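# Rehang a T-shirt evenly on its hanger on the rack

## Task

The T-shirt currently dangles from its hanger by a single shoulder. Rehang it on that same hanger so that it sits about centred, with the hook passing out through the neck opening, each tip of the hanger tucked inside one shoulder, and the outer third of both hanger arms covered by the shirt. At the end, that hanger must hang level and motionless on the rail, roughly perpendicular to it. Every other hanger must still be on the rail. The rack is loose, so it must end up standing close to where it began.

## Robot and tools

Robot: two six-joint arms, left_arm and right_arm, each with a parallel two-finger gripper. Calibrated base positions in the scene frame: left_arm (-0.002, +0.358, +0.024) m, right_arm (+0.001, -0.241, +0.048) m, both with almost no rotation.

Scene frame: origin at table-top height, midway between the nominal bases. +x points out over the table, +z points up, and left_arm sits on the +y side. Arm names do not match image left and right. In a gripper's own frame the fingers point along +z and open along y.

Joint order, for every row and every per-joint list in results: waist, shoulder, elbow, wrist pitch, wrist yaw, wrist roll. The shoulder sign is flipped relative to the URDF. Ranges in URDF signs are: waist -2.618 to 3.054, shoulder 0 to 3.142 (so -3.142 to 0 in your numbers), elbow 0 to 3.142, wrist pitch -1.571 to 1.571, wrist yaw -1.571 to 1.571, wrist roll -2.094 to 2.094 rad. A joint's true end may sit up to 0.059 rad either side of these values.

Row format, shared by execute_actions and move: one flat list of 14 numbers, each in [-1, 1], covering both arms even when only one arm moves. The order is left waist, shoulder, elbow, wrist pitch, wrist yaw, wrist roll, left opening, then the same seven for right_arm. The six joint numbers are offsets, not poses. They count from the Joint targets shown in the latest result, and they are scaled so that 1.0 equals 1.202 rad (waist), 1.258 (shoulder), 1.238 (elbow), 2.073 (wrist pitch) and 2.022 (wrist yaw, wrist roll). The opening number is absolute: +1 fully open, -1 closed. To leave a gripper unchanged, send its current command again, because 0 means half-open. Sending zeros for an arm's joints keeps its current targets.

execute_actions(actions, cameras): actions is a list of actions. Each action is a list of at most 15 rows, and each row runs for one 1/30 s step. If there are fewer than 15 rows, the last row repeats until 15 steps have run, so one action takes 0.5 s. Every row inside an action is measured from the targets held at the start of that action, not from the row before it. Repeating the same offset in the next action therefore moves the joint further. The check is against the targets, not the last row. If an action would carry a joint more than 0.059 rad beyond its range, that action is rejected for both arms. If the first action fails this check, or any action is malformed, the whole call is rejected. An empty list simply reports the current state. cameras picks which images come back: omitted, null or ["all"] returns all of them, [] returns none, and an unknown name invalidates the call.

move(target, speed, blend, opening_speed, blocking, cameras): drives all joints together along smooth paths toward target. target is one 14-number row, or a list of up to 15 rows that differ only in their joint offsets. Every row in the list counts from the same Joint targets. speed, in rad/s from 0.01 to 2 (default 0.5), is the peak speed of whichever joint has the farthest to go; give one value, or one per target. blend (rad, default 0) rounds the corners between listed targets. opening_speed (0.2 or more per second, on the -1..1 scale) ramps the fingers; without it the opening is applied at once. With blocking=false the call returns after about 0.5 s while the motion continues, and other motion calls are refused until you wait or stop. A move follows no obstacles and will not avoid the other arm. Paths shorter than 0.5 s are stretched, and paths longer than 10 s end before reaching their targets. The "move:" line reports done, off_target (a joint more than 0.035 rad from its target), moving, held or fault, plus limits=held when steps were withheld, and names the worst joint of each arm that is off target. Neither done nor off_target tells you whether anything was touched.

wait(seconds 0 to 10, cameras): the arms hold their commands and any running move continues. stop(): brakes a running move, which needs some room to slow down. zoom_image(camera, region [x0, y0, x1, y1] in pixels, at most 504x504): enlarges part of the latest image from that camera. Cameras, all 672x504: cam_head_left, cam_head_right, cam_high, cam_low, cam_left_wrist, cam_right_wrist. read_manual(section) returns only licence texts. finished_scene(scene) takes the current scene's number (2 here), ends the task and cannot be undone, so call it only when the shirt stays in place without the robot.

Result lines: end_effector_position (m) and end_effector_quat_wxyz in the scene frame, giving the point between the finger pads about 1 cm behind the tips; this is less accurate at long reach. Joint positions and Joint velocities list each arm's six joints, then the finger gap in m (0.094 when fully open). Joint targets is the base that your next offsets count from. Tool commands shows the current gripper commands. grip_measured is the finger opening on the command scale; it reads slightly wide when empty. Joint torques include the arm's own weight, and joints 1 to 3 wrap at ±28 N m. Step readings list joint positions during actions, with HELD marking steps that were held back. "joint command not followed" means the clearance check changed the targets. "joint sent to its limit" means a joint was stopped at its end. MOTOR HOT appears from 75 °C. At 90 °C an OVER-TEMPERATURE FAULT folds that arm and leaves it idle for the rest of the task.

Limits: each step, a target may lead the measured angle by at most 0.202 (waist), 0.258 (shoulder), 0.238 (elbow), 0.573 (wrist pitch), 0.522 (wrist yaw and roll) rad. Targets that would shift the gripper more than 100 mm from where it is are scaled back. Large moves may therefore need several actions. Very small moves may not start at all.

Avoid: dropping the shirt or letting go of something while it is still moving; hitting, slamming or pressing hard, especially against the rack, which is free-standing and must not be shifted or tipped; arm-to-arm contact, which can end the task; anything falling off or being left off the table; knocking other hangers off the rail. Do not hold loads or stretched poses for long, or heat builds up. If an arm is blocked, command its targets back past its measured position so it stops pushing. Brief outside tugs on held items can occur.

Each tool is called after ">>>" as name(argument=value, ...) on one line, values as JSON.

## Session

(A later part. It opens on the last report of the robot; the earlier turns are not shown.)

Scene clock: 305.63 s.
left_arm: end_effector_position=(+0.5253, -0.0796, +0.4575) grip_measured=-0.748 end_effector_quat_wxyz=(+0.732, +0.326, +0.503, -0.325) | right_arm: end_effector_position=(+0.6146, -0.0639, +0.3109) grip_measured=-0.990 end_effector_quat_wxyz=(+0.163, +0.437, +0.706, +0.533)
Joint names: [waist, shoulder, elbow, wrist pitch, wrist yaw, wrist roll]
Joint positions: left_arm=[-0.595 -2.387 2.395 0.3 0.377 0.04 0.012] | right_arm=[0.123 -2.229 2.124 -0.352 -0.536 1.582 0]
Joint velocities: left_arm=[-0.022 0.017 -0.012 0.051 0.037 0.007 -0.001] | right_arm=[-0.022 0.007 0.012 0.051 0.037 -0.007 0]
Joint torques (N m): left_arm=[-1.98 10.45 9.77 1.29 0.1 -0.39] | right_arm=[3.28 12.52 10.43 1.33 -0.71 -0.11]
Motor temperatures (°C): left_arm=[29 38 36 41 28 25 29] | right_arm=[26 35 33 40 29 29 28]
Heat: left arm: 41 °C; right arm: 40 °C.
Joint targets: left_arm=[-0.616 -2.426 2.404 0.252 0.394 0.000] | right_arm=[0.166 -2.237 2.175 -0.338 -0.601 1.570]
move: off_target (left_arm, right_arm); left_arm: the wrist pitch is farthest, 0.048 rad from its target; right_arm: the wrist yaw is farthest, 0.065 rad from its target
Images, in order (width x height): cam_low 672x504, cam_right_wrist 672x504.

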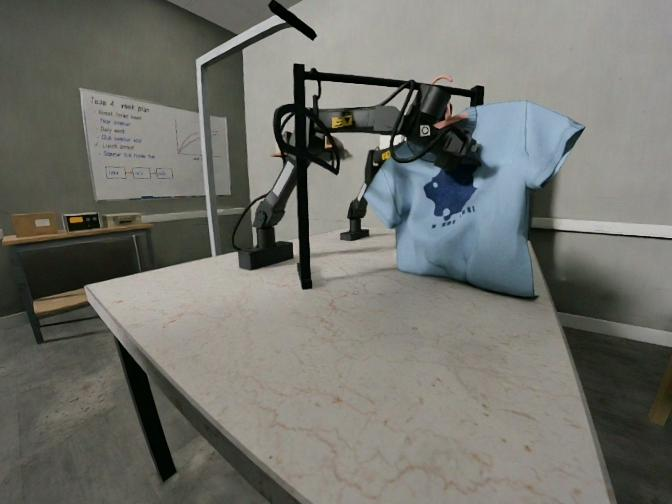

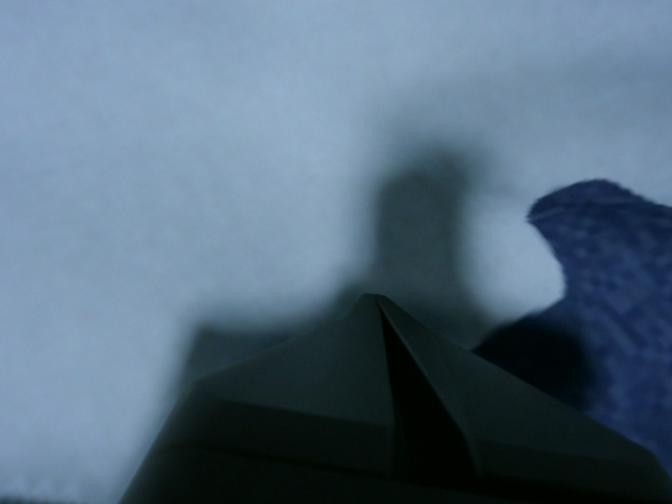

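>>> move(target=[[0,0,0,0,0,0,-1,-0.171,0,0,0,0,0,-0.3],[0,0,0,0,0,0,-1,-0.163,0.041,-0.117,0.105,0.297,0,-0.3],[0,0,0,0,0,0,-1,-0.12,0.28,-0.468,0.168,0.297,0,-0.3],[0,0,0,0,0,0,-1,-0.07,0.745,-0.957,0.17,0.297,0,-0.3]], speed=0.35, opening_speed=2, cameras=["cam_right_wrist","cam_low","cam_high","cam_head_left"])

>>> zoom_image(camera="cam_low", region=[330, 50, 610, 330])

>>> zoom_image(camera="cam_high", region=[130, 40, 430, 300])

Scene clock: 311.80 s.
left_arm: end_effector_position=(+0.5173, -0.0908, +0.4520) grip_measured=-0.748 end_effector_quat_wxyz=(+0.715, +0.326, +0.511, -0.348) | right_arm: end_effector_position=(+0.4406, -0.1982, +0.3180) grip_measured=-0.302 end_effector_quat_wxyz=(+0.382, +0.553, +0.603, +0.429)
Joint names: [waist, shoulder, elbow, wrist pitch, wrist yaw, wrist roll]
Joint positions: left_arm=[-0.611 -2.389 2.395 0.284 0.391 0.002 0.012] | right_arm=[0.076 -1.328 1.006 -0.024 -0.012 1.582 0.033]
Joint velocities: left_arm=[-0.012 0.017 0.012 -0.007 0.007 -0.007 0.001] | right_arm=[0.007 -0.002 0.002 0.007 0.037 -0.066 0]
Joint torques (N m): left_arm=[-0.51 10.74 9.7 1.43 0.01 -0.05] | right_arm=[0.36 7.54 5.76 1.64 0.09 -0.11]
Motor temperatures (°C): left_arm=[29 39 36 41 28 25 29] | right_arm=[26 35 33 41 29 29 28]
Heat: left arm: 41 °C; right arm: 41 °C.
Joint targets: left_arm=[-0.616 -2.426 2.404 0.252 0.394 0.000] | right_arm=[0.081 -1.300 0.991 0.014 0.000 1.570]
move: off_target (left_arm, right_arm); left_arm: the shoulder is farthest, 0.037 rad from its target; right_arm: the wrist pitch is farthest, 0.038 rad from its target
Images, in order (width x height): cam_head_left 672x504, cam_high 672x504, cam_low 672x504, cam_right_wrist 672x504.

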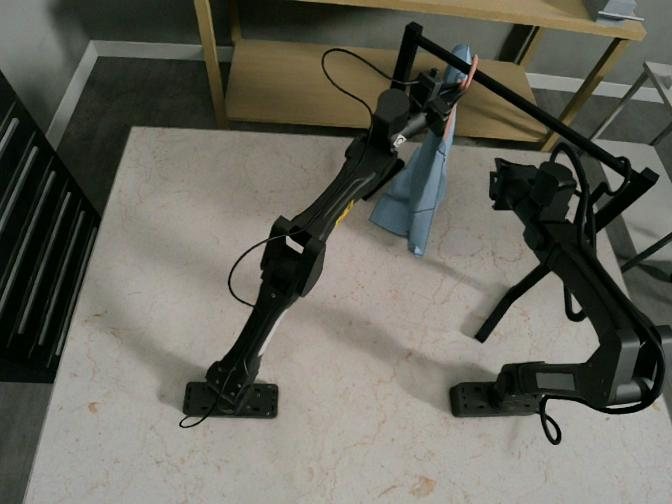

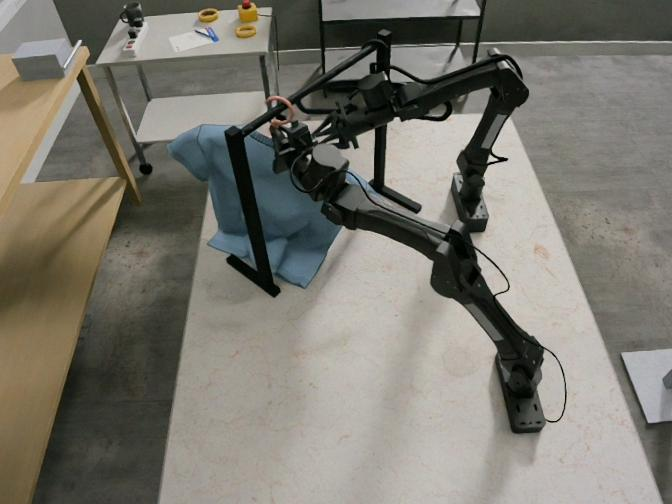

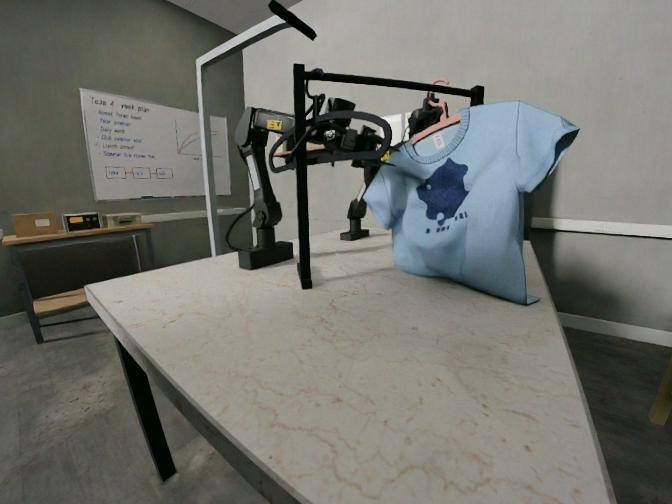

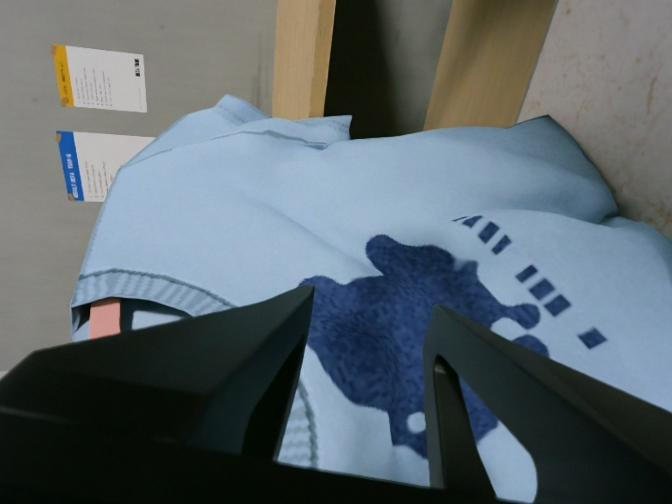

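Scaled by 1.800 from the camera's 672x504 image, which has a finer 960x720 frame.

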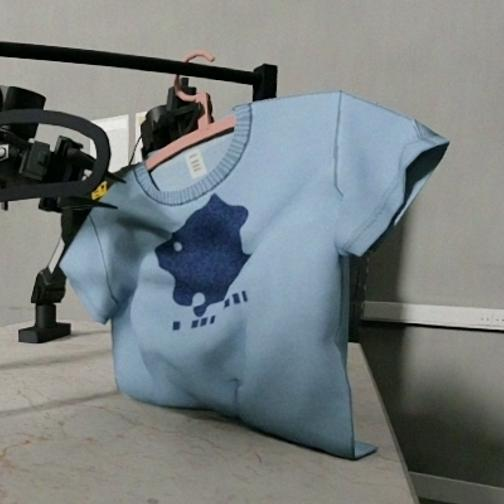

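Scaled by 1.680 from the camera's 672x504 image, which has a finer 960x720 frame.

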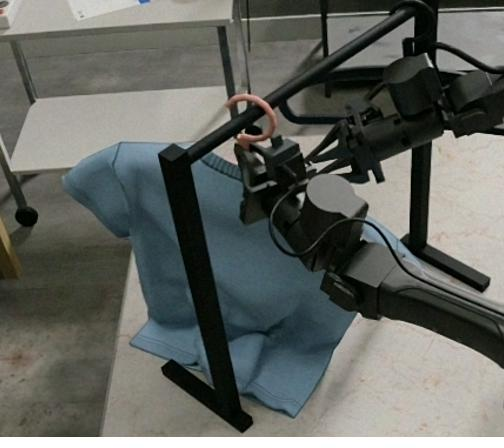

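>>> zoom_image(camera="cam_low", region=[230, 40, 430, 310])

>>> zoom_image(camera="cam_high", region=[270, 0, 530, 240])

>>> zoom_image(camera="cam_head_left", region=[420, 80, 671, 440])

Scaled by 1.867 from the camera's 672x504 image, which has a finer 960x720 frame.

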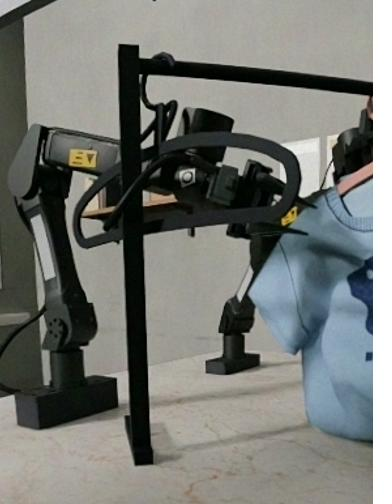

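Scaled by 1.938 from the camera's 672x504 image, which has a finer 960x720 frame.

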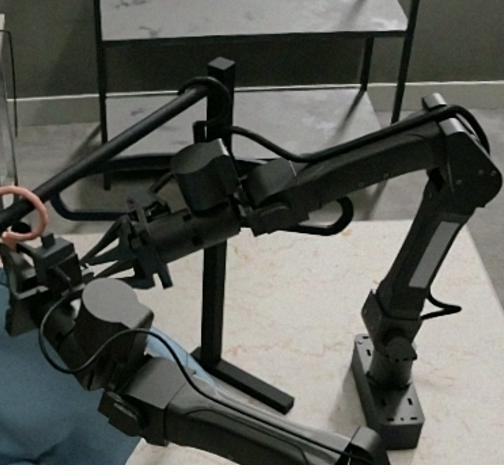

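Scaled by 1.400 from the camera's 672x504 image, which has a finer 960x720 frame.

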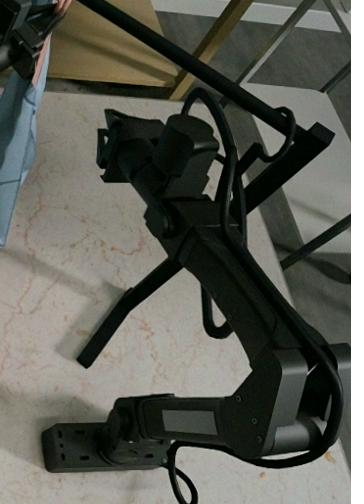

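>>> move(target=[0,0,0,0,0,0,0.2,0,0,0,0,0,0,-1], opening_speed=0.8, cameras=["cam_left_wrist","cam_low"])

Scene clock: 315.33 s.
left_arm: end_effector_position=(+0.5169, -0.0911, +0.4520) grip_measured=+0.197 end_effector_quat_wxyz=(+0.714, +0.327, +0.511, -0.349) | right_arm: end_effector_position=(+0.4406, -0.1982, +0.3180) grip_measured=-0.990 end_effector_quat_wxyz=(+0.382, +0.553, +0.603, +0.429)
Joint names: [waist, shoulder, elbow, wrist pitch, wrist yaw, wrist roll]
Joint positions: left_arm=[-0.611 -2.389 2.395 0.284 0.394 0.002 0.056] | right_arm=[0.076 -1.328 1.006 -0.024 -0.012 1.582 0]
Joint velocities: left_arm=[-0.002 0.012 -0.002 -0.051 0.037 0.007 0] | right_arm=[-0.022 -0.002 -0.007 -0.022 0.051 0.022 0]
Joint torques (N m): left_arm=[-0.32 10.62 9.68 1.41 0 -0.05] | right_arm=[0.39 7.58 5.76 1.64 0.08 -0.11]
Motor temperatures (°C): left_arm=[28 39 36 41 28 25 29] | right_arm=[26 35 33 42 29 29 28]
Heat: left arm: 41 °C; right arm: 42 °C.
Joint targets: left_arm=[-0.616 -2.426 2.404 0.252 0.394 0.000] | right_arm=[0.081 -1.300 0.991 0.014 0.000 1.570]
move: off_target (left_arm, right_arm); left_arm: the shoulder is farthest, 0.037 rad from its target; right_arm: the wrist pitch is farthest, 0.038 rad from its target
Images, in order (width x height): cam_low 672x504, cam_left_wrist 672x504.

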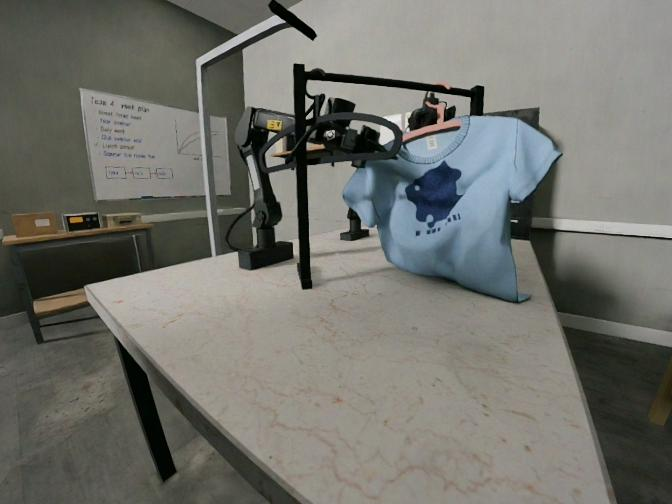

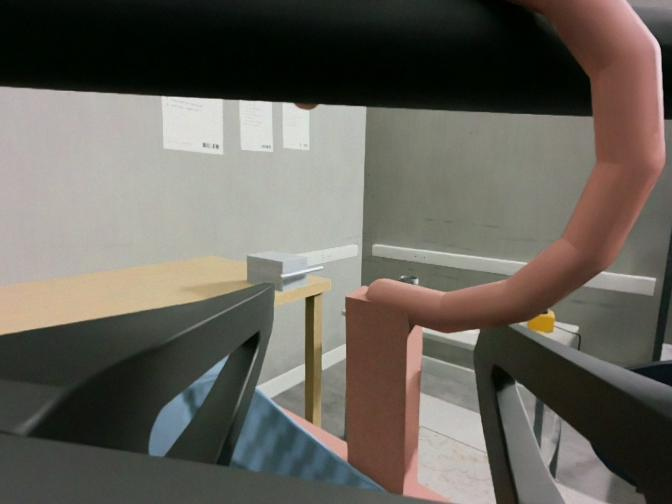

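>>> move(target=[[0,0.14,-0.165,0.02,0,0,0.4,0,0,0,0,0,0,-1],[0,0.5,-0.5,0.0,0,0,0.4,0,0,0,0,0,0,-1]], speed=0.25, cameras=["cam_left_wrist","cam_low","cam_high","cam_head_left"])

>>> zoom_image(camera="cam_low", region=[330, 50, 610, 330])

>>> zoom_image(camera="cam_high", region=[130, 40, 430, 300])

>>> zoom_image(camera="cam_left_wrist", region=[150, 100, 600, 504])

Scene clock: 318.77 s.
left_arm: end_effector_position=(+0.4153, -0.0193, +0.5192) grip_measured=+0.397 end_effector_quat_wxyz=(+0.709, +0.328, +0.518, -0.350) | right_arm: end_effector_position=(+0.4406, -0.1982, +0.3180) grip_measured=-0.990 end_effector_quat_wxyz=(+0.382, +0.553, +0.603, +0.429)
Joint names: [waist, shoulder, elbow, wrist pitch, wrist yaw, wrist roll]
Joint positions: left_arm=[-0.611 -1.825 1.813 0.286 0.394 -0.001 0.066] | right_arm=[0.076 -1.328 1.006 -0.024 -0.012 1.582 0]
Joint velocities: left_arm=[-0.002 -0.012 -0.012 -0.022 -0.037 -0.125 0] | right_arm=[-0.002 -0.002 -0.007 0.007 -0.007 -0.051 0.001]
Joint torques (N m): left_arm=[-0.44 11.47 6.32 1.4 -0.01 -0.04] | right_arm=[0.4 7.56 5.75 1.65 0.09 -0.11]
Motor temperatures (°C): left_arm=[28 40 36 42 28 25 29] | right_arm=[26 34 33 42 29 29 28]
Heat: left arm: 42 °C; right arm: 42 °C.
Joint targets: left_arm=[-0.616 -1.797 1.785 0.252 0.394 0.000] | right_arm=[0.081 -1.300 0.991 0.014 0.000 1.570]
move: off_target (right_arm); right_arm: the wrist pitch is farthest, 0.038 rad from its target
Images, in order (width x height): cam_head_left 672x504, cam_high 672x504, cam_low 672x504, cam_left_wrist 672x504.

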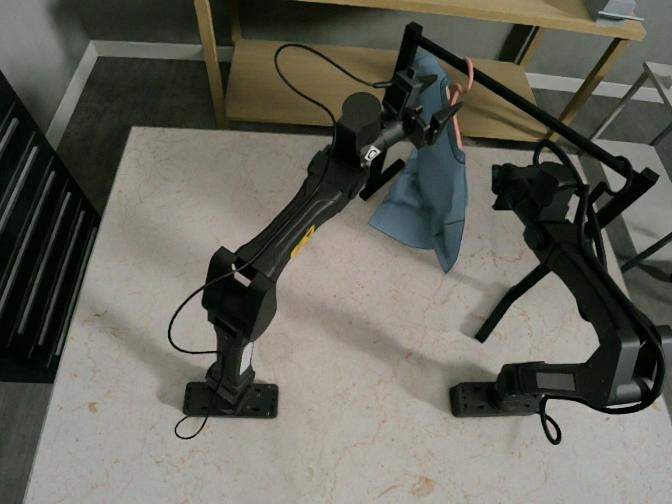

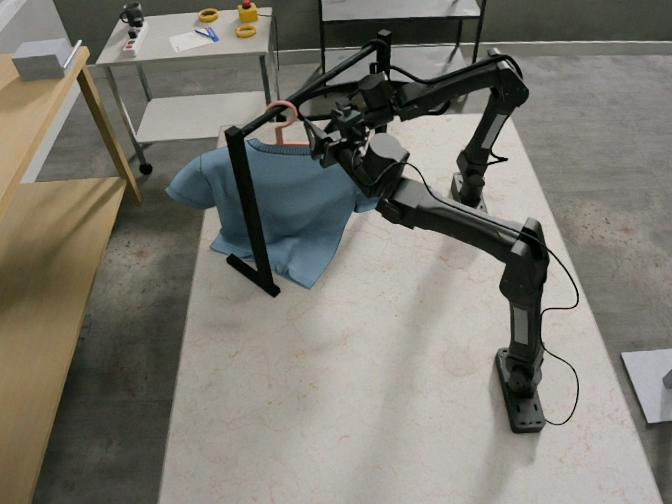

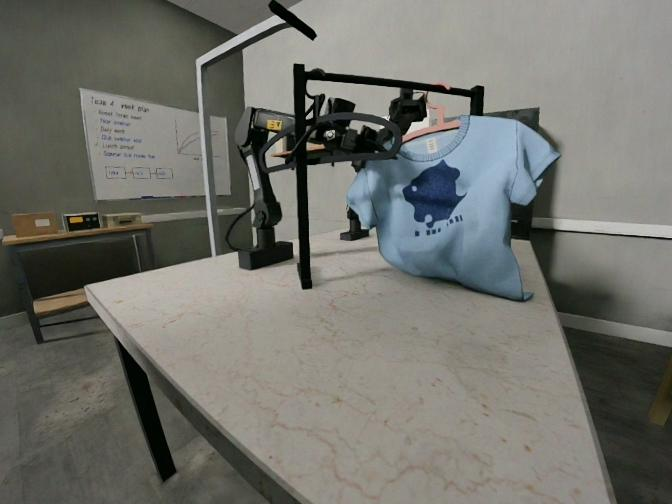

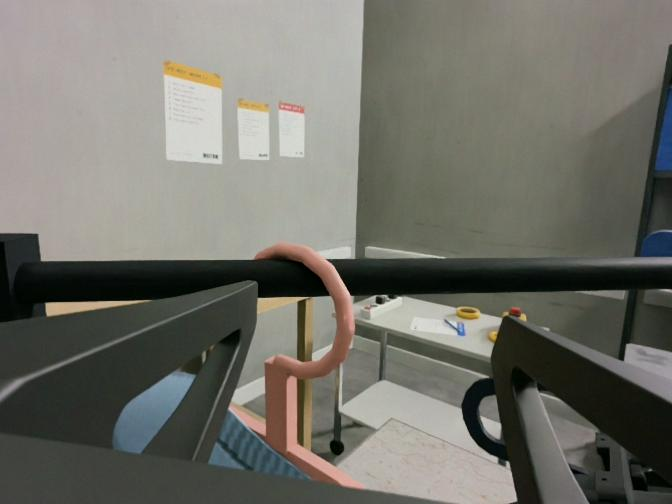

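Scaled by 1.800 from the camera's 672x504 image, which has a finer 960x720 frame.

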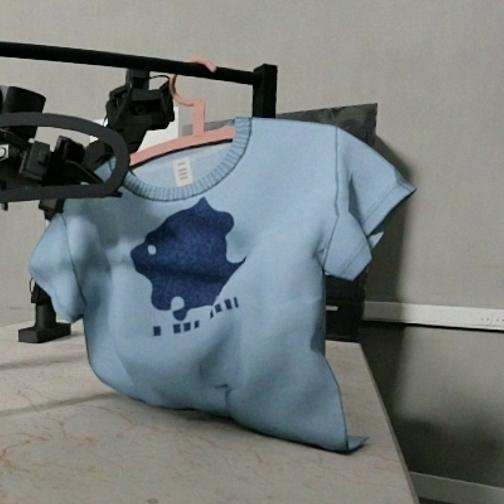

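Scaled by 1.680 from the camera's 672x504 image, which has a finer 960x720 frame.

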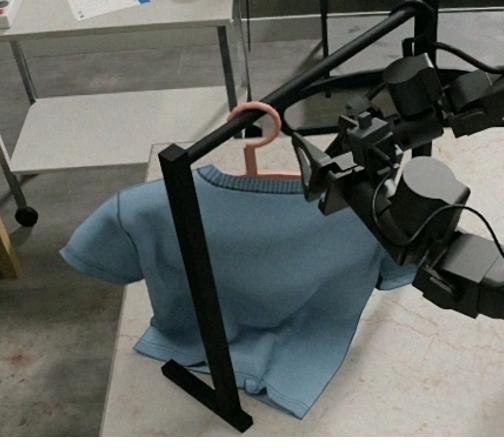

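Scaled by 1.120 from the camera's 672x504 image, which has a finer 960x720 frame.

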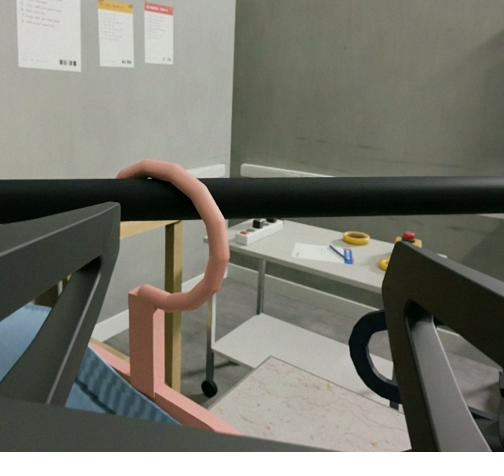

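>>> move(target=[[0,0.554,-0.23,-0.12,-0.195,0,-0.9,0,0,0,0,0,0,-1],[-0.483,0.554,-0.23,-0.12,-0.195,0,-0.9,0,0,0,0,0,0,-1],[-0.483,-0.104,-1.06,0.58,-0.195,0,-0.9,0,0,0,0,0,0,-1],[-0.483,-0.37,-0.51,0.414,-0.195,0,-0.9,0,0,0,0,0,0,-1]], speed=0.6, opening_speed=2, cameras=["cam_left_wrist","cam_low","cam_high","cam_head_left"])

every number of target 3 of 4 must lie in its column's range; nothing of the call was run
Scene clock: 319.43 s.
left_arm: end_effector_position=(+0.4153, -0.0193, +0.5192) grip_measured=+0.397 end_effector_quat_wxyz=(+0.709, +0.328, +0.518, -0.350) | right_arm: end_effector_position=(+0.4406, -0.1982, +0.3180) grip_measured=-0.990 end_effector_quat_wxyz=(+0.382, +0.553, +0.603, +0.429)
Joint names: [waist, shoulder, elbow, wrist pitch, wrist yaw, wrist roll]
Joint positions: left_arm=[-0.611 -1.825 1.813 0.286 0.394 -0.001 0.066] | right_arm=[0.076 -1.328 1.006 -0.024 -0.012 1.582 0]
Joint velocities: left_arm=[0.002 -0.002 -0.007 -0.022 -0.095 -0.11 0] | right_arm=[-0.007 0.007 0.012 -0.051 -0.007 0.007 0.001]
Joint torques (N m): left_arm=[-0.34 11.47 6.41 1.37 0.03 -0.03] | right_arm=[0.38 7.57 5.74 1.64 0.09 -0.11]
Motor temperatures (°C): left_arm=[28 40 36 42 28 25 29] | right_arm=[26 34 33 42 29 29 28]
Heat: left arm: 42 °C; right arm: 42 °C.
Joint targets: left_arm=[-0.616 -1.797 1.785 0.252 0.394 0.000] | right_arm=[0.081 -1.300 0.991 0.014 0.000 1.570]
Tool commands: left_gripper/opening=+0.4 right_gripper/opening=-1.0

>>> move(target=[[0,0.554,-0.23,-0.12,-0.195,0,0.4,0,0,0,0,0,0,-1],[-0.483,0.554,-0.23,-0.12,-0.195,0,0.4,0,0,0,0,0,0,-1]], speed=0.6, cameras=[])

>>> move(target=[[0,-0.658,-0.83,0.70,0,0,0.4,0,0,0,0,0,0,-1],[0,-0.80,-0.55,0.61,0,0,0.4,0,0,0,0,0,0,-1]], speed=0.6, cameras=["cam_left_wrist","cam_low","cam_high","cam_head_left"])

Scene clock: 322.33 s.
left_arm: end_effector_position=(+0.1156, +0.0603, +0.6453) grip_measured=+0.397 end_effector_quat_wxyz=(+0.702, +0.296, +0.433, -0.481) | right_arm: end_effector_position=(+0.4406, -0.1982, +0.3180) grip_measured=-0.990 end_effector_quat_wxyz=(+0.382, +0.553, +0.603, +0.429)
Joint names: [waist, shoulder, elbow, wrist pitch, wrist yaw, wrist roll]
Joint positions: left_arm=[-1.192 -1.096 1.52 0.042 0.004 -0.003 0.066] | right_arm=[0.076 -1.328 1.006 -0.024 -0.012 1.582 0]
Joint velocities: left_arm=[-0.007 0.002 -0.002 -0.066 -0.007 -0.095 0] | right_arm=[0.012 -0.012 0.007 0.022 -0.051 0.037 0]
Joint torques (N m): left_arm=[-0.55 0.87 5.38 1.28 -0.07 0] | right_arm=[0.36 7.56 5.74 1.65 0.09 -0.11]
Motor temperatures (°C): left_arm=[28 40 35 42 28 25 29] | right_arm=[26 34 33 43 29 29 28]
Heat: left arm: 42 °C; right arm: 43 °C.
Joint targets: left_arm=[-1.196 -1.100 1.500 0.003 0.000 0.000] | right_arm=[0.081 -1.300 0.991 0.014 0.000 1.570]
move: off_target (left_arm, right_arm); left_arm: the wrist pitch is farthest, 0.039 rad from its target; right_arm: the wrist pitch is farthest, 0.038 rad from its target
No camera images: "cameras" was empty.

Scene clock: 326.13 s.
left_arm: end_effector_position=(+0.1907, -0.1301, +0.1663) grip_measured=+0.397 end_effector_quat_wxyz=(+0.594, +0.391, +0.573, -0.407) | right_arm: end_effector_position=(+0.4406, -0.1982, +0.3180) grip_measured=-0.990 end_effector_quat_wxyz=(+0.382, +0.553, +0.603, +0.429)
Joint names: [waist, shoulder, elbow, wrist pitch, wrist yaw, wrist roll]
Joint positions: left_arm=[-1.192 -2.076 0.799 1.315 0.003 -0.003 0.066] | right_arm=[0.076 -1.328 1.006 -0.024 -0.012 1.582 0]
Joint velocities: left_arm=[-0.022 0.012 -0.007 0.007 -0.081 0.007 0] | right_arm=[0.012 0.027 0.002 -0.066 -0.066 -0.022 0]
Joint torques (N m): left_arm=[-0.55 6.71 8.12 1.48 -0.1 0.02] | right_arm=[0.36 7.57 5.74 1.65 0.09 -0.11]
Motor temperatures (°C): left_arm=[28 39 35 42 28 25 29] | right_arm=[26 34 32 43 29 29 28]
Heat: left arm: 42 °C; right arm: 43 °C.
Joint targets: left_arm=[-1.196 -2.106 0.820 1.268 0.000 0.000] | right_arm=[0.081 -1.300 0.991 0.014 0.000 1.570]
move: off_target (left_arm, right_arm); left_arm: the wrist pitch is farthest, 0.048 rad from its target; right_arm: the wrist pitch is farthest, 0.038 rad from its target
Images, in order (width x height): cam_head_left 672x504, cam_high 672x504, cam_low 672x504, cam_left_wrist 672x504.

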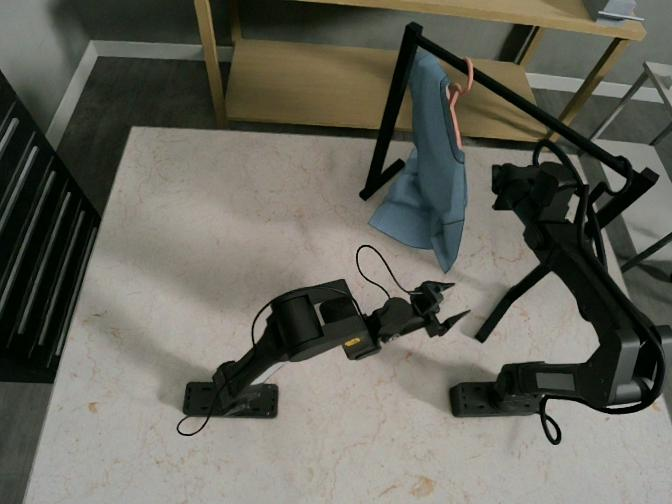

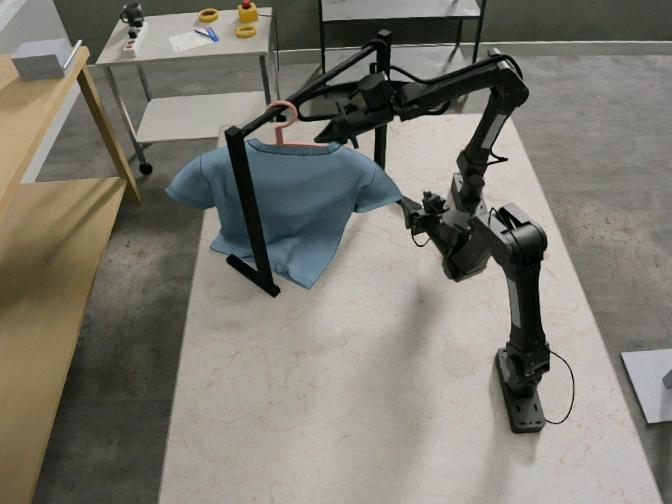

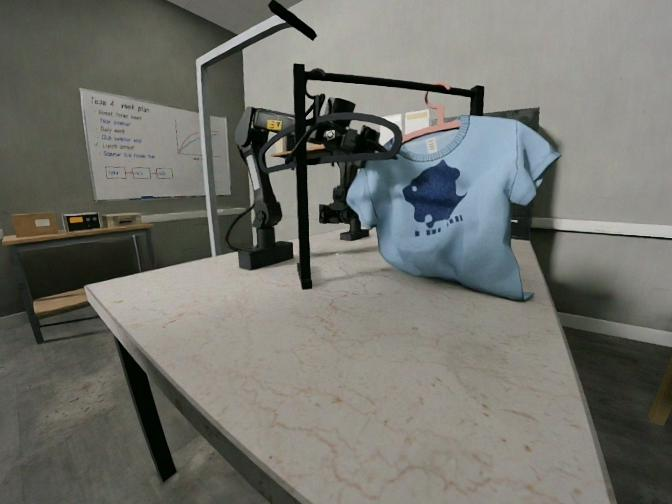

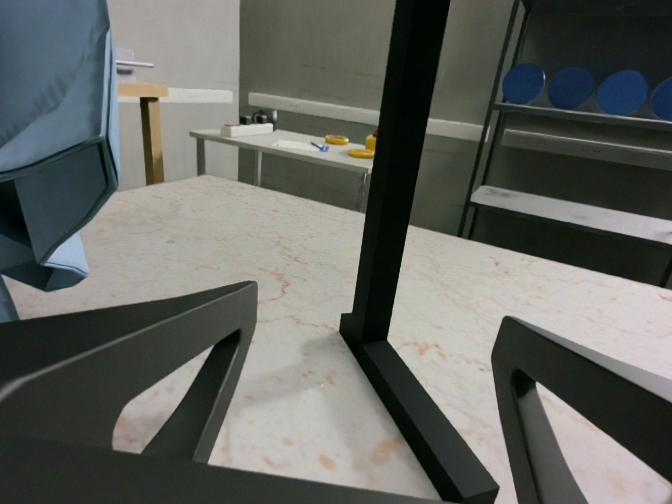

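>>> move(target=[-0.033,-0.421,0.71,-0.166,0,0,-1,0,0,0,0,0,0,-1], speed=0.4, cameras=["cam_left_wrist","cam_high"])

Scene clock: 331.20 s.
left_arm: end_effector_position=(+0.2250, -0.2927, +0.1322) grip_measured=-0.992 end_effector_quat_wxyz=(+0.587, +0.402, +0.563, -0.421) | right_arm: end_effector_position=(+0.4406, -0.1982, +0.3180) grip_measured=-0.990 end_effector_quat_wxyz=(+0.382, +0.553, +0.603, +0.429)
Joint names: [waist, shoulder, elbow, wrist pitch, wrist yaw, wrist roll]
Joint positions: left_arm=[-1.231 -2.593 1.668 0.97 0.007 -0.003 0] | right_arm=[0.076 -1.328 1.006 -0.024 -0.012 1.582 0]
Joint velocities: left_arm=[-0.002 -0.007 0.007 -0.037 0.037 0.022 0] | right_arm=[-0.002 -0.007 0.007 0.022 -0.022 0.007 0]
Joint torques (N m): left_arm=[-0.5 10.55 10.78 1.43 -0.11 -0.02] | right_arm=[0.38 7.57 5.78 1.64 0.09 -0.11]
Motor temperatures (°C): left_arm=[28 39 35 42 28 25 29] | right_arm=[26 33 32 44 29 29 28]
Heat: left arm: 42 °C; right arm: 44 °C.
Joint targets: left_arm=[-1.236 -2.636 1.699 0.924 0.000 0.000] | right_arm=[0.081 -1.300 0.991 0.014 0.000 1.570]
move: off_target (left_arm, right_arm); left_arm: the wrist pitch is farthest, 0.046 rad from its target; right_arm: the wrist pitch is farthest, 0.038 rad from its target
Images, in order (width x height): cam_high 672x504, cam_left_wrist 672x504.

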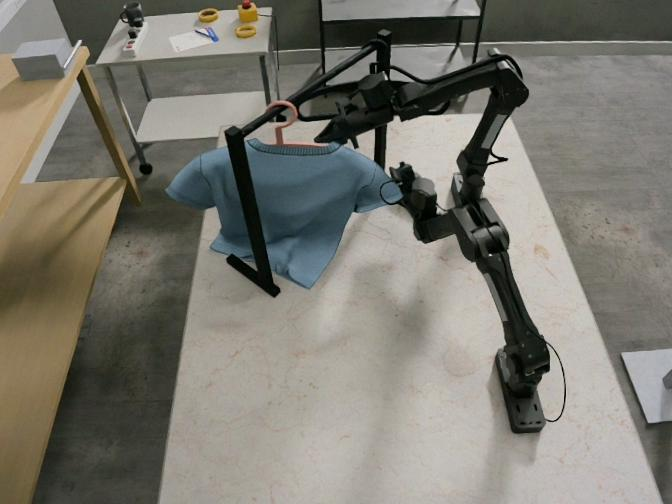

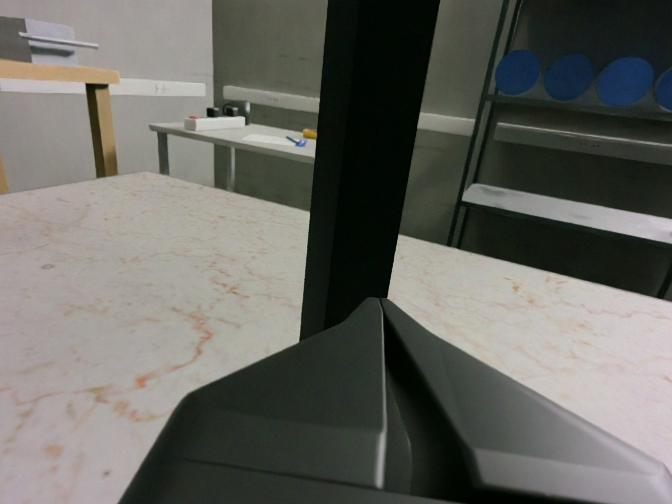

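>>> move(target=[0.015,-0.17,0.323,-0.105,0,0,-1,0,0,0,0,0,0,-1], speed=0.2, cameras=["cam_left_wrist","cam_high","cam_low"])

Scene clock: 334.10 s.
left_arm: end_effector_position=(+0.2475, -0.3383, +0.1149) grip_measured=-0.992 end_effector_quat_wxyz=(+0.580, +0.406, +0.572, -0.414) | right_arm: end_effector_position=(+0.4406, -0.1982, +0.3180) grip_measured=-0.990 end_effector_quat_wxyz=(+0.382, +0.553, +0.603, +0.429)
Joint names: [waist, shoulder, elbow, wrist pitch, wrist yaw, wrist roll]
Joint positions: left_arm=[-1.222 -2.803 2.067 0.752 0.011 -0.003 0] | right_arm=[0.076 -1.328 1.006 -0.024 -0.012 1.582 0]
Joint velocities: left_arm=[-0.012 0.002 -0.007 0.007 0.022 0.066 0] | right_arm=[-0.007 0.007 -0.017 -0.037 0.037 0.022 0]
Joint torques (N m): left_arm=[0.42 11.64 11.54 1.49 -0.1 -0.06] | right_arm=[0.38 7.57 5.74 1.65 0.09 -0.11]
Motor temperatures (°C): left_arm=[28 39 35 42 28 25 28] | right_arm=[26 33 32 44 29 29 28]
Heat: left arm: 42 °C; right arm: 44 °C.
Joint targets: left_arm=[-1.218 -2.850 2.098 0.706 0.000 0.000] | right_arm=[0.081 -1.300 0.991 0.014 0.000 1.570]
move: off_target (left_arm, right_arm); left_arm: the shoulder is farthest, 0.047 rad from its target; right_arm: the wrist pitch is farthest, 0.038 rad from its target
Images, in order (width x height): cam_high 672x504, cam_low 672x504, cam_left_wrist 672x504.

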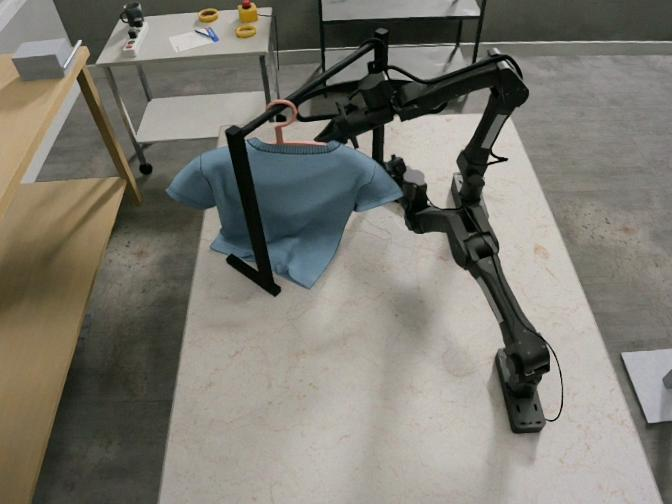

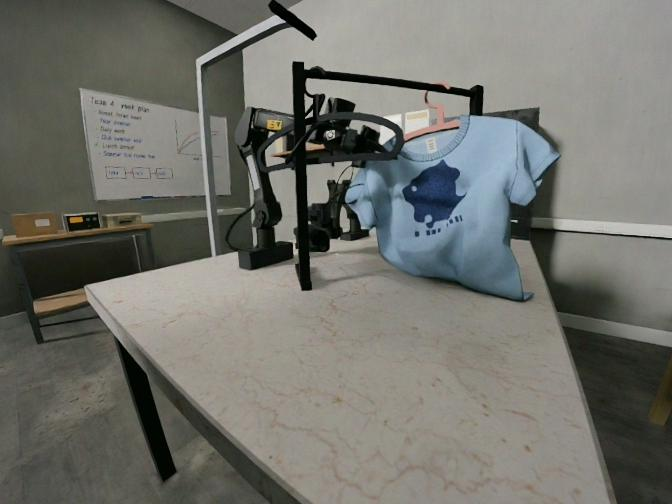

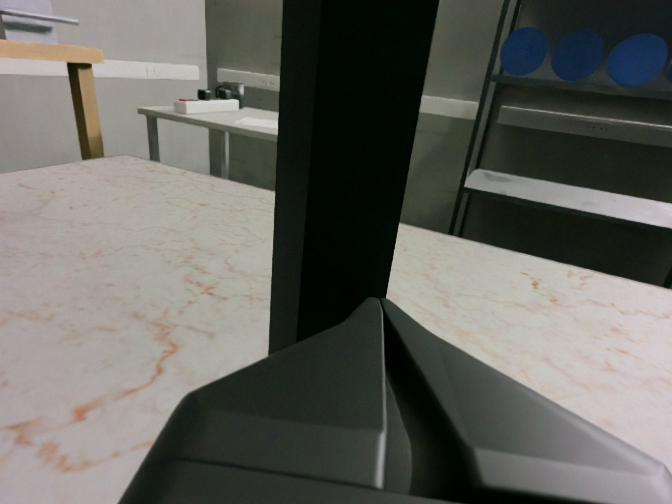

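>>> move(target=[[0.02,-0.02,0.0,-0.0,0,0,-1,0,0,0,0,0,0,-1],[0.02,-0.199,0.446,-0.143,0,0,-1,0,0,0,0,0,0,-1]], speed=0.12, cameras=["cam_left_wrist","cam_high","cam_low","cam_head_left"])

Scene clock: 339.50 s.
left_arm: end_effector_position=(+0.2739, -0.3702, +0.1146) grip_measured=-0.992 end_effector_quat_wxyz=(+0.578, +0.405, +0.579, -0.407) | right_arm: end_effector_position=(+0.4406, -0.1982, +0.3180) grip_measured=-0.990 end_effector_quat_wxyz=(+0.382, +0.553, +0.603, +0.429)
Joint names: [waist, shoulder, elbow, wrist pitch, wrist yaw, wrist roll]
Joint positions: left_arm=[-1.202 -3.055 2.61 0.447 0.018 -0.003 0] | right_arm=[0.076 -1.328 1.006 -0.024 -0.012 1.582 0]
Joint velocities: left_arm=[0.012 -0.002 0.002 0.007 -0.051 -0.022 0] | right_arm=[-0.017 -0.002 -0.007 -0.022 -0.051 0.007 0.001]
Joint torques (N m): left_arm=[0.69 12.75 13 1.57 -0.16 -0.01] | right_arm=[0.39 7.57 5.78 1.65 0.08 -0.11]
Motor temperatures (°C): left_arm=[28 40 36 42 28 25 28] | right_arm=[26 33 32 44 29 29 28]
Heat: left arm: 42 °C; right arm: 44 °C.
Joint targets: left_arm=[-1.194 -3.100 2.650 0.410 0.000 0.000] | right_arm=[0.081 -1.300 0.991 0.014 0.000 1.570]
move: off_target (left_arm, right_arm); left_arm: the shoulder is farthest, 0.045 rad from its target; right_arm: the wrist pitch is farthest, 0.038 rad from its target
Images, in order (width x height): cam_head_left 672x504, cam_high 672x504, cam_low 672x504, cam_left_wrist 672x504.

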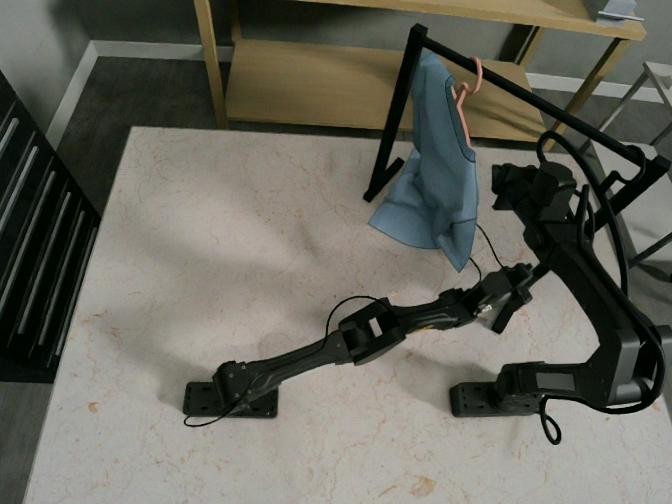

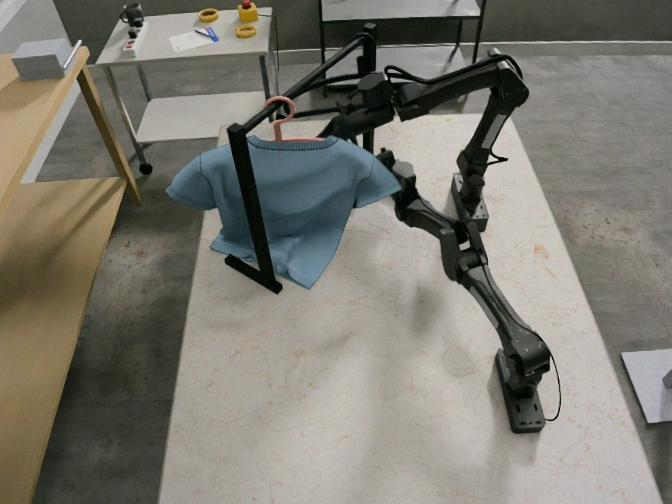

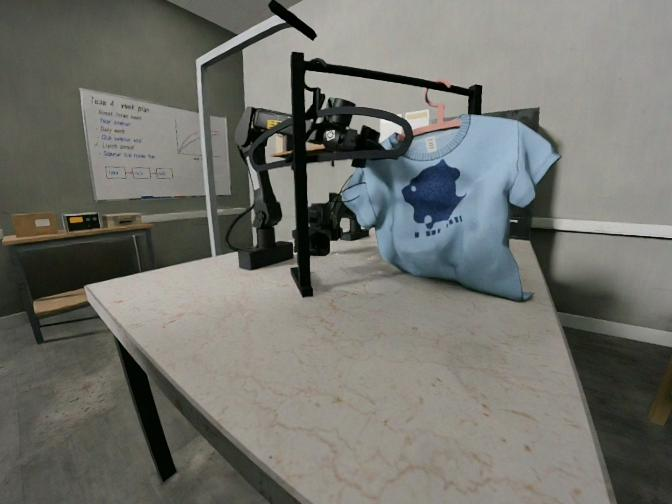

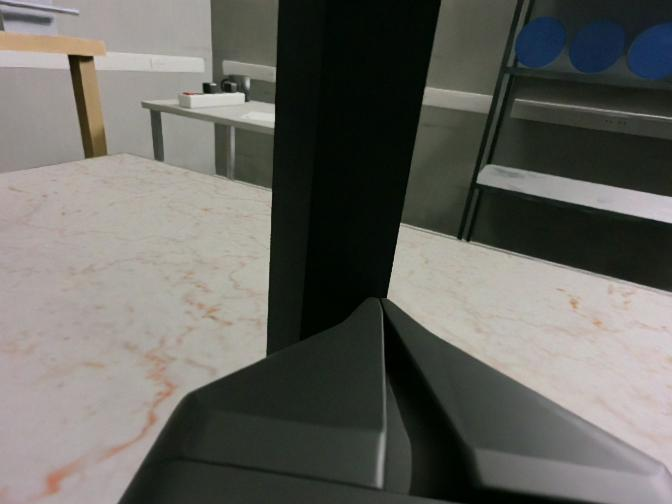

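>>> move(target=[[0,0.199,-0.446,0.143,0,0,-1,0,0,0,0,0,0,-1],[-0.05,0.369,-0.768,0.248,0,0,-1,0,0,0,0,0,0,-1]], speed=0.4, cameras=[])

>>> move(target=[0,0.421,-0.71,0.166,0,0,-1,0,0,0,0,0,0,-1], speed=0.5, cameras=["cam_left_wrist","cam_high","cam_low"])

Scene clock: 343.00 s.
left_arm: end_effector_position=(+0.2137, -0.3024, +0.0776) grip_measured=-0.992 end_effector_quat_wxyz=(+0.548, +0.430, +0.592, -0.406) | right_arm: end_effector_position=(+0.4406, -0.1982, +0.3180) grip_measured=-0.990 end_effector_quat_wxyz=(+0.382, +0.553, +0.603, +0.429)
Joint names: [waist, shoulder, elbow, wrist pitch, wrist yaw, wrist roll]
Joint positions: left_arm=[-1.25 -2.68 1.723 0.887 0.012 -0.009 0] | right_arm=[0.076 -1.328 1.006 -0.024 -0.012 1.582 0]
Joint velocities: left_arm=[0.012 -0.022 0.007 -0.037 -0.037 -0.066 0.001] | right_arm=[-0.007 0.027 -0.007 0.095 0.007 0.007 -0.001]
Joint torques (N m): left_arm=[-0.32 17.84 5.72 2.31 -0.1 0.09] | right_arm=[0.4 7.57 5.74 1.65 0.08 -0.11]
Motor temperatures (°C): left_arm=[28 41 36 42 28 25 28] | right_arm=[26 33 32 45 29 29 28]
Heat: left arm: 42 °C; right arm: 45 °C.
Joint targets: left_arm=[-1.254 -2.636 1.700 0.924 0.000 0.000] | right_arm=[0.081 -1.300 0.991 0.014 0.000 1.570]
move: off_target (left_arm, right_arm); left_arm: the shoulder is farthest, 0.044 rad from its target; right_arm: the wrist pitch is farthest, 0.038 rad from its target
No camera images: "cameras" was empty.

Scene clock: 345.33 s.
left_arm: end_effector_position=(+0.1636, -0.1496, +0.1302) grip_measured=-0.992 end_effector_quat_wxyz=(+0.549, +0.429, +0.590, -0.407) | right_arm: end_effector_position=(+0.4406, -0.1982, +0.3180) grip_measured=-0.990 end_effector_quat_wxyz=(+0.382, +0.553, +0.603, +0.429)
Joint names: [waist, shoulder, elbow, wrist pitch, wrist yaw, wrist roll]
Joint positions: left_arm=[-1.25 -2.137 0.84 1.232 0.012 -0.009 0] | right_arm=[0.076 -1.328 1.006 -0.024 -0.012 1.582 0]
Joint velocities: left_arm=[-0.002 0.002 0.007 -0.007 0.007 0.051 0] | right_arm=[0.007 -0.007 -0.007 -0.007 0.037 -0.095 0.001]
Joint torques (N m): left_arm=[-0.39 12.15 4.48 2.25 -0.06 0.05] | right_arm=[0.38 7.57 5.76 1.65 0.09 -0.11]
Motor temperatures (°C): left_arm=[28 41 35 43 28 25 28] | right_arm=[26 33 32 45 29 29 28]
Heat: left arm: 43 °C; right arm: 45 °C.
Joint targets: left_arm=[-1.254 -2.106 0.821 1.268 0.000 0.000] | right_arm=[0.081 -1.300 0.991 0.014 0.000 1.570]
move: off_target (left_arm, right_arm); left_arm: the wrist pitch is farthest, 0.036 rad from its target; right_arm: the wrist pitch is farthest, 0.038 rad from its target
Images, in order (width x height): cam_high 672x504, cam_low 672x504, cam_left_wrist 672x504.

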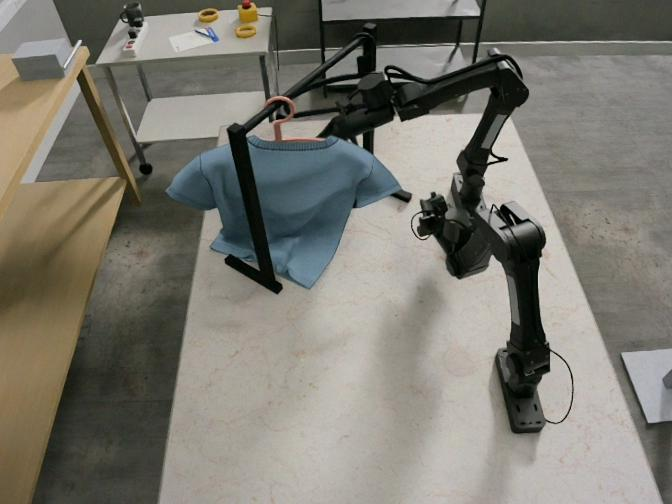

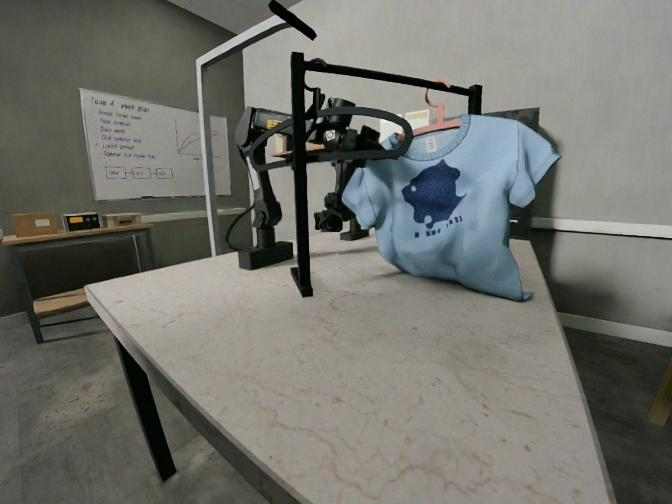

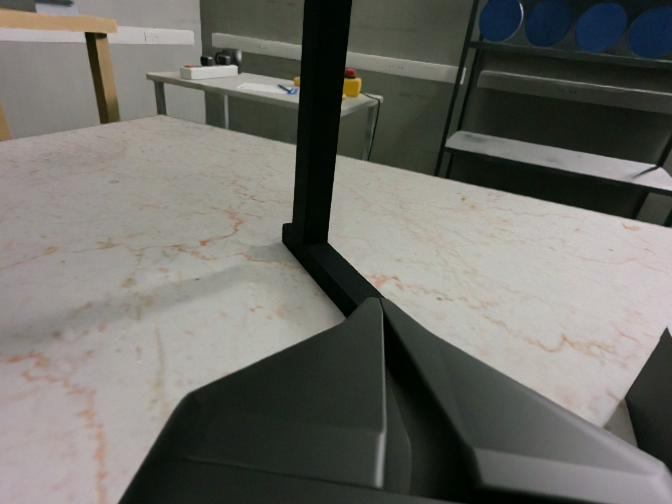

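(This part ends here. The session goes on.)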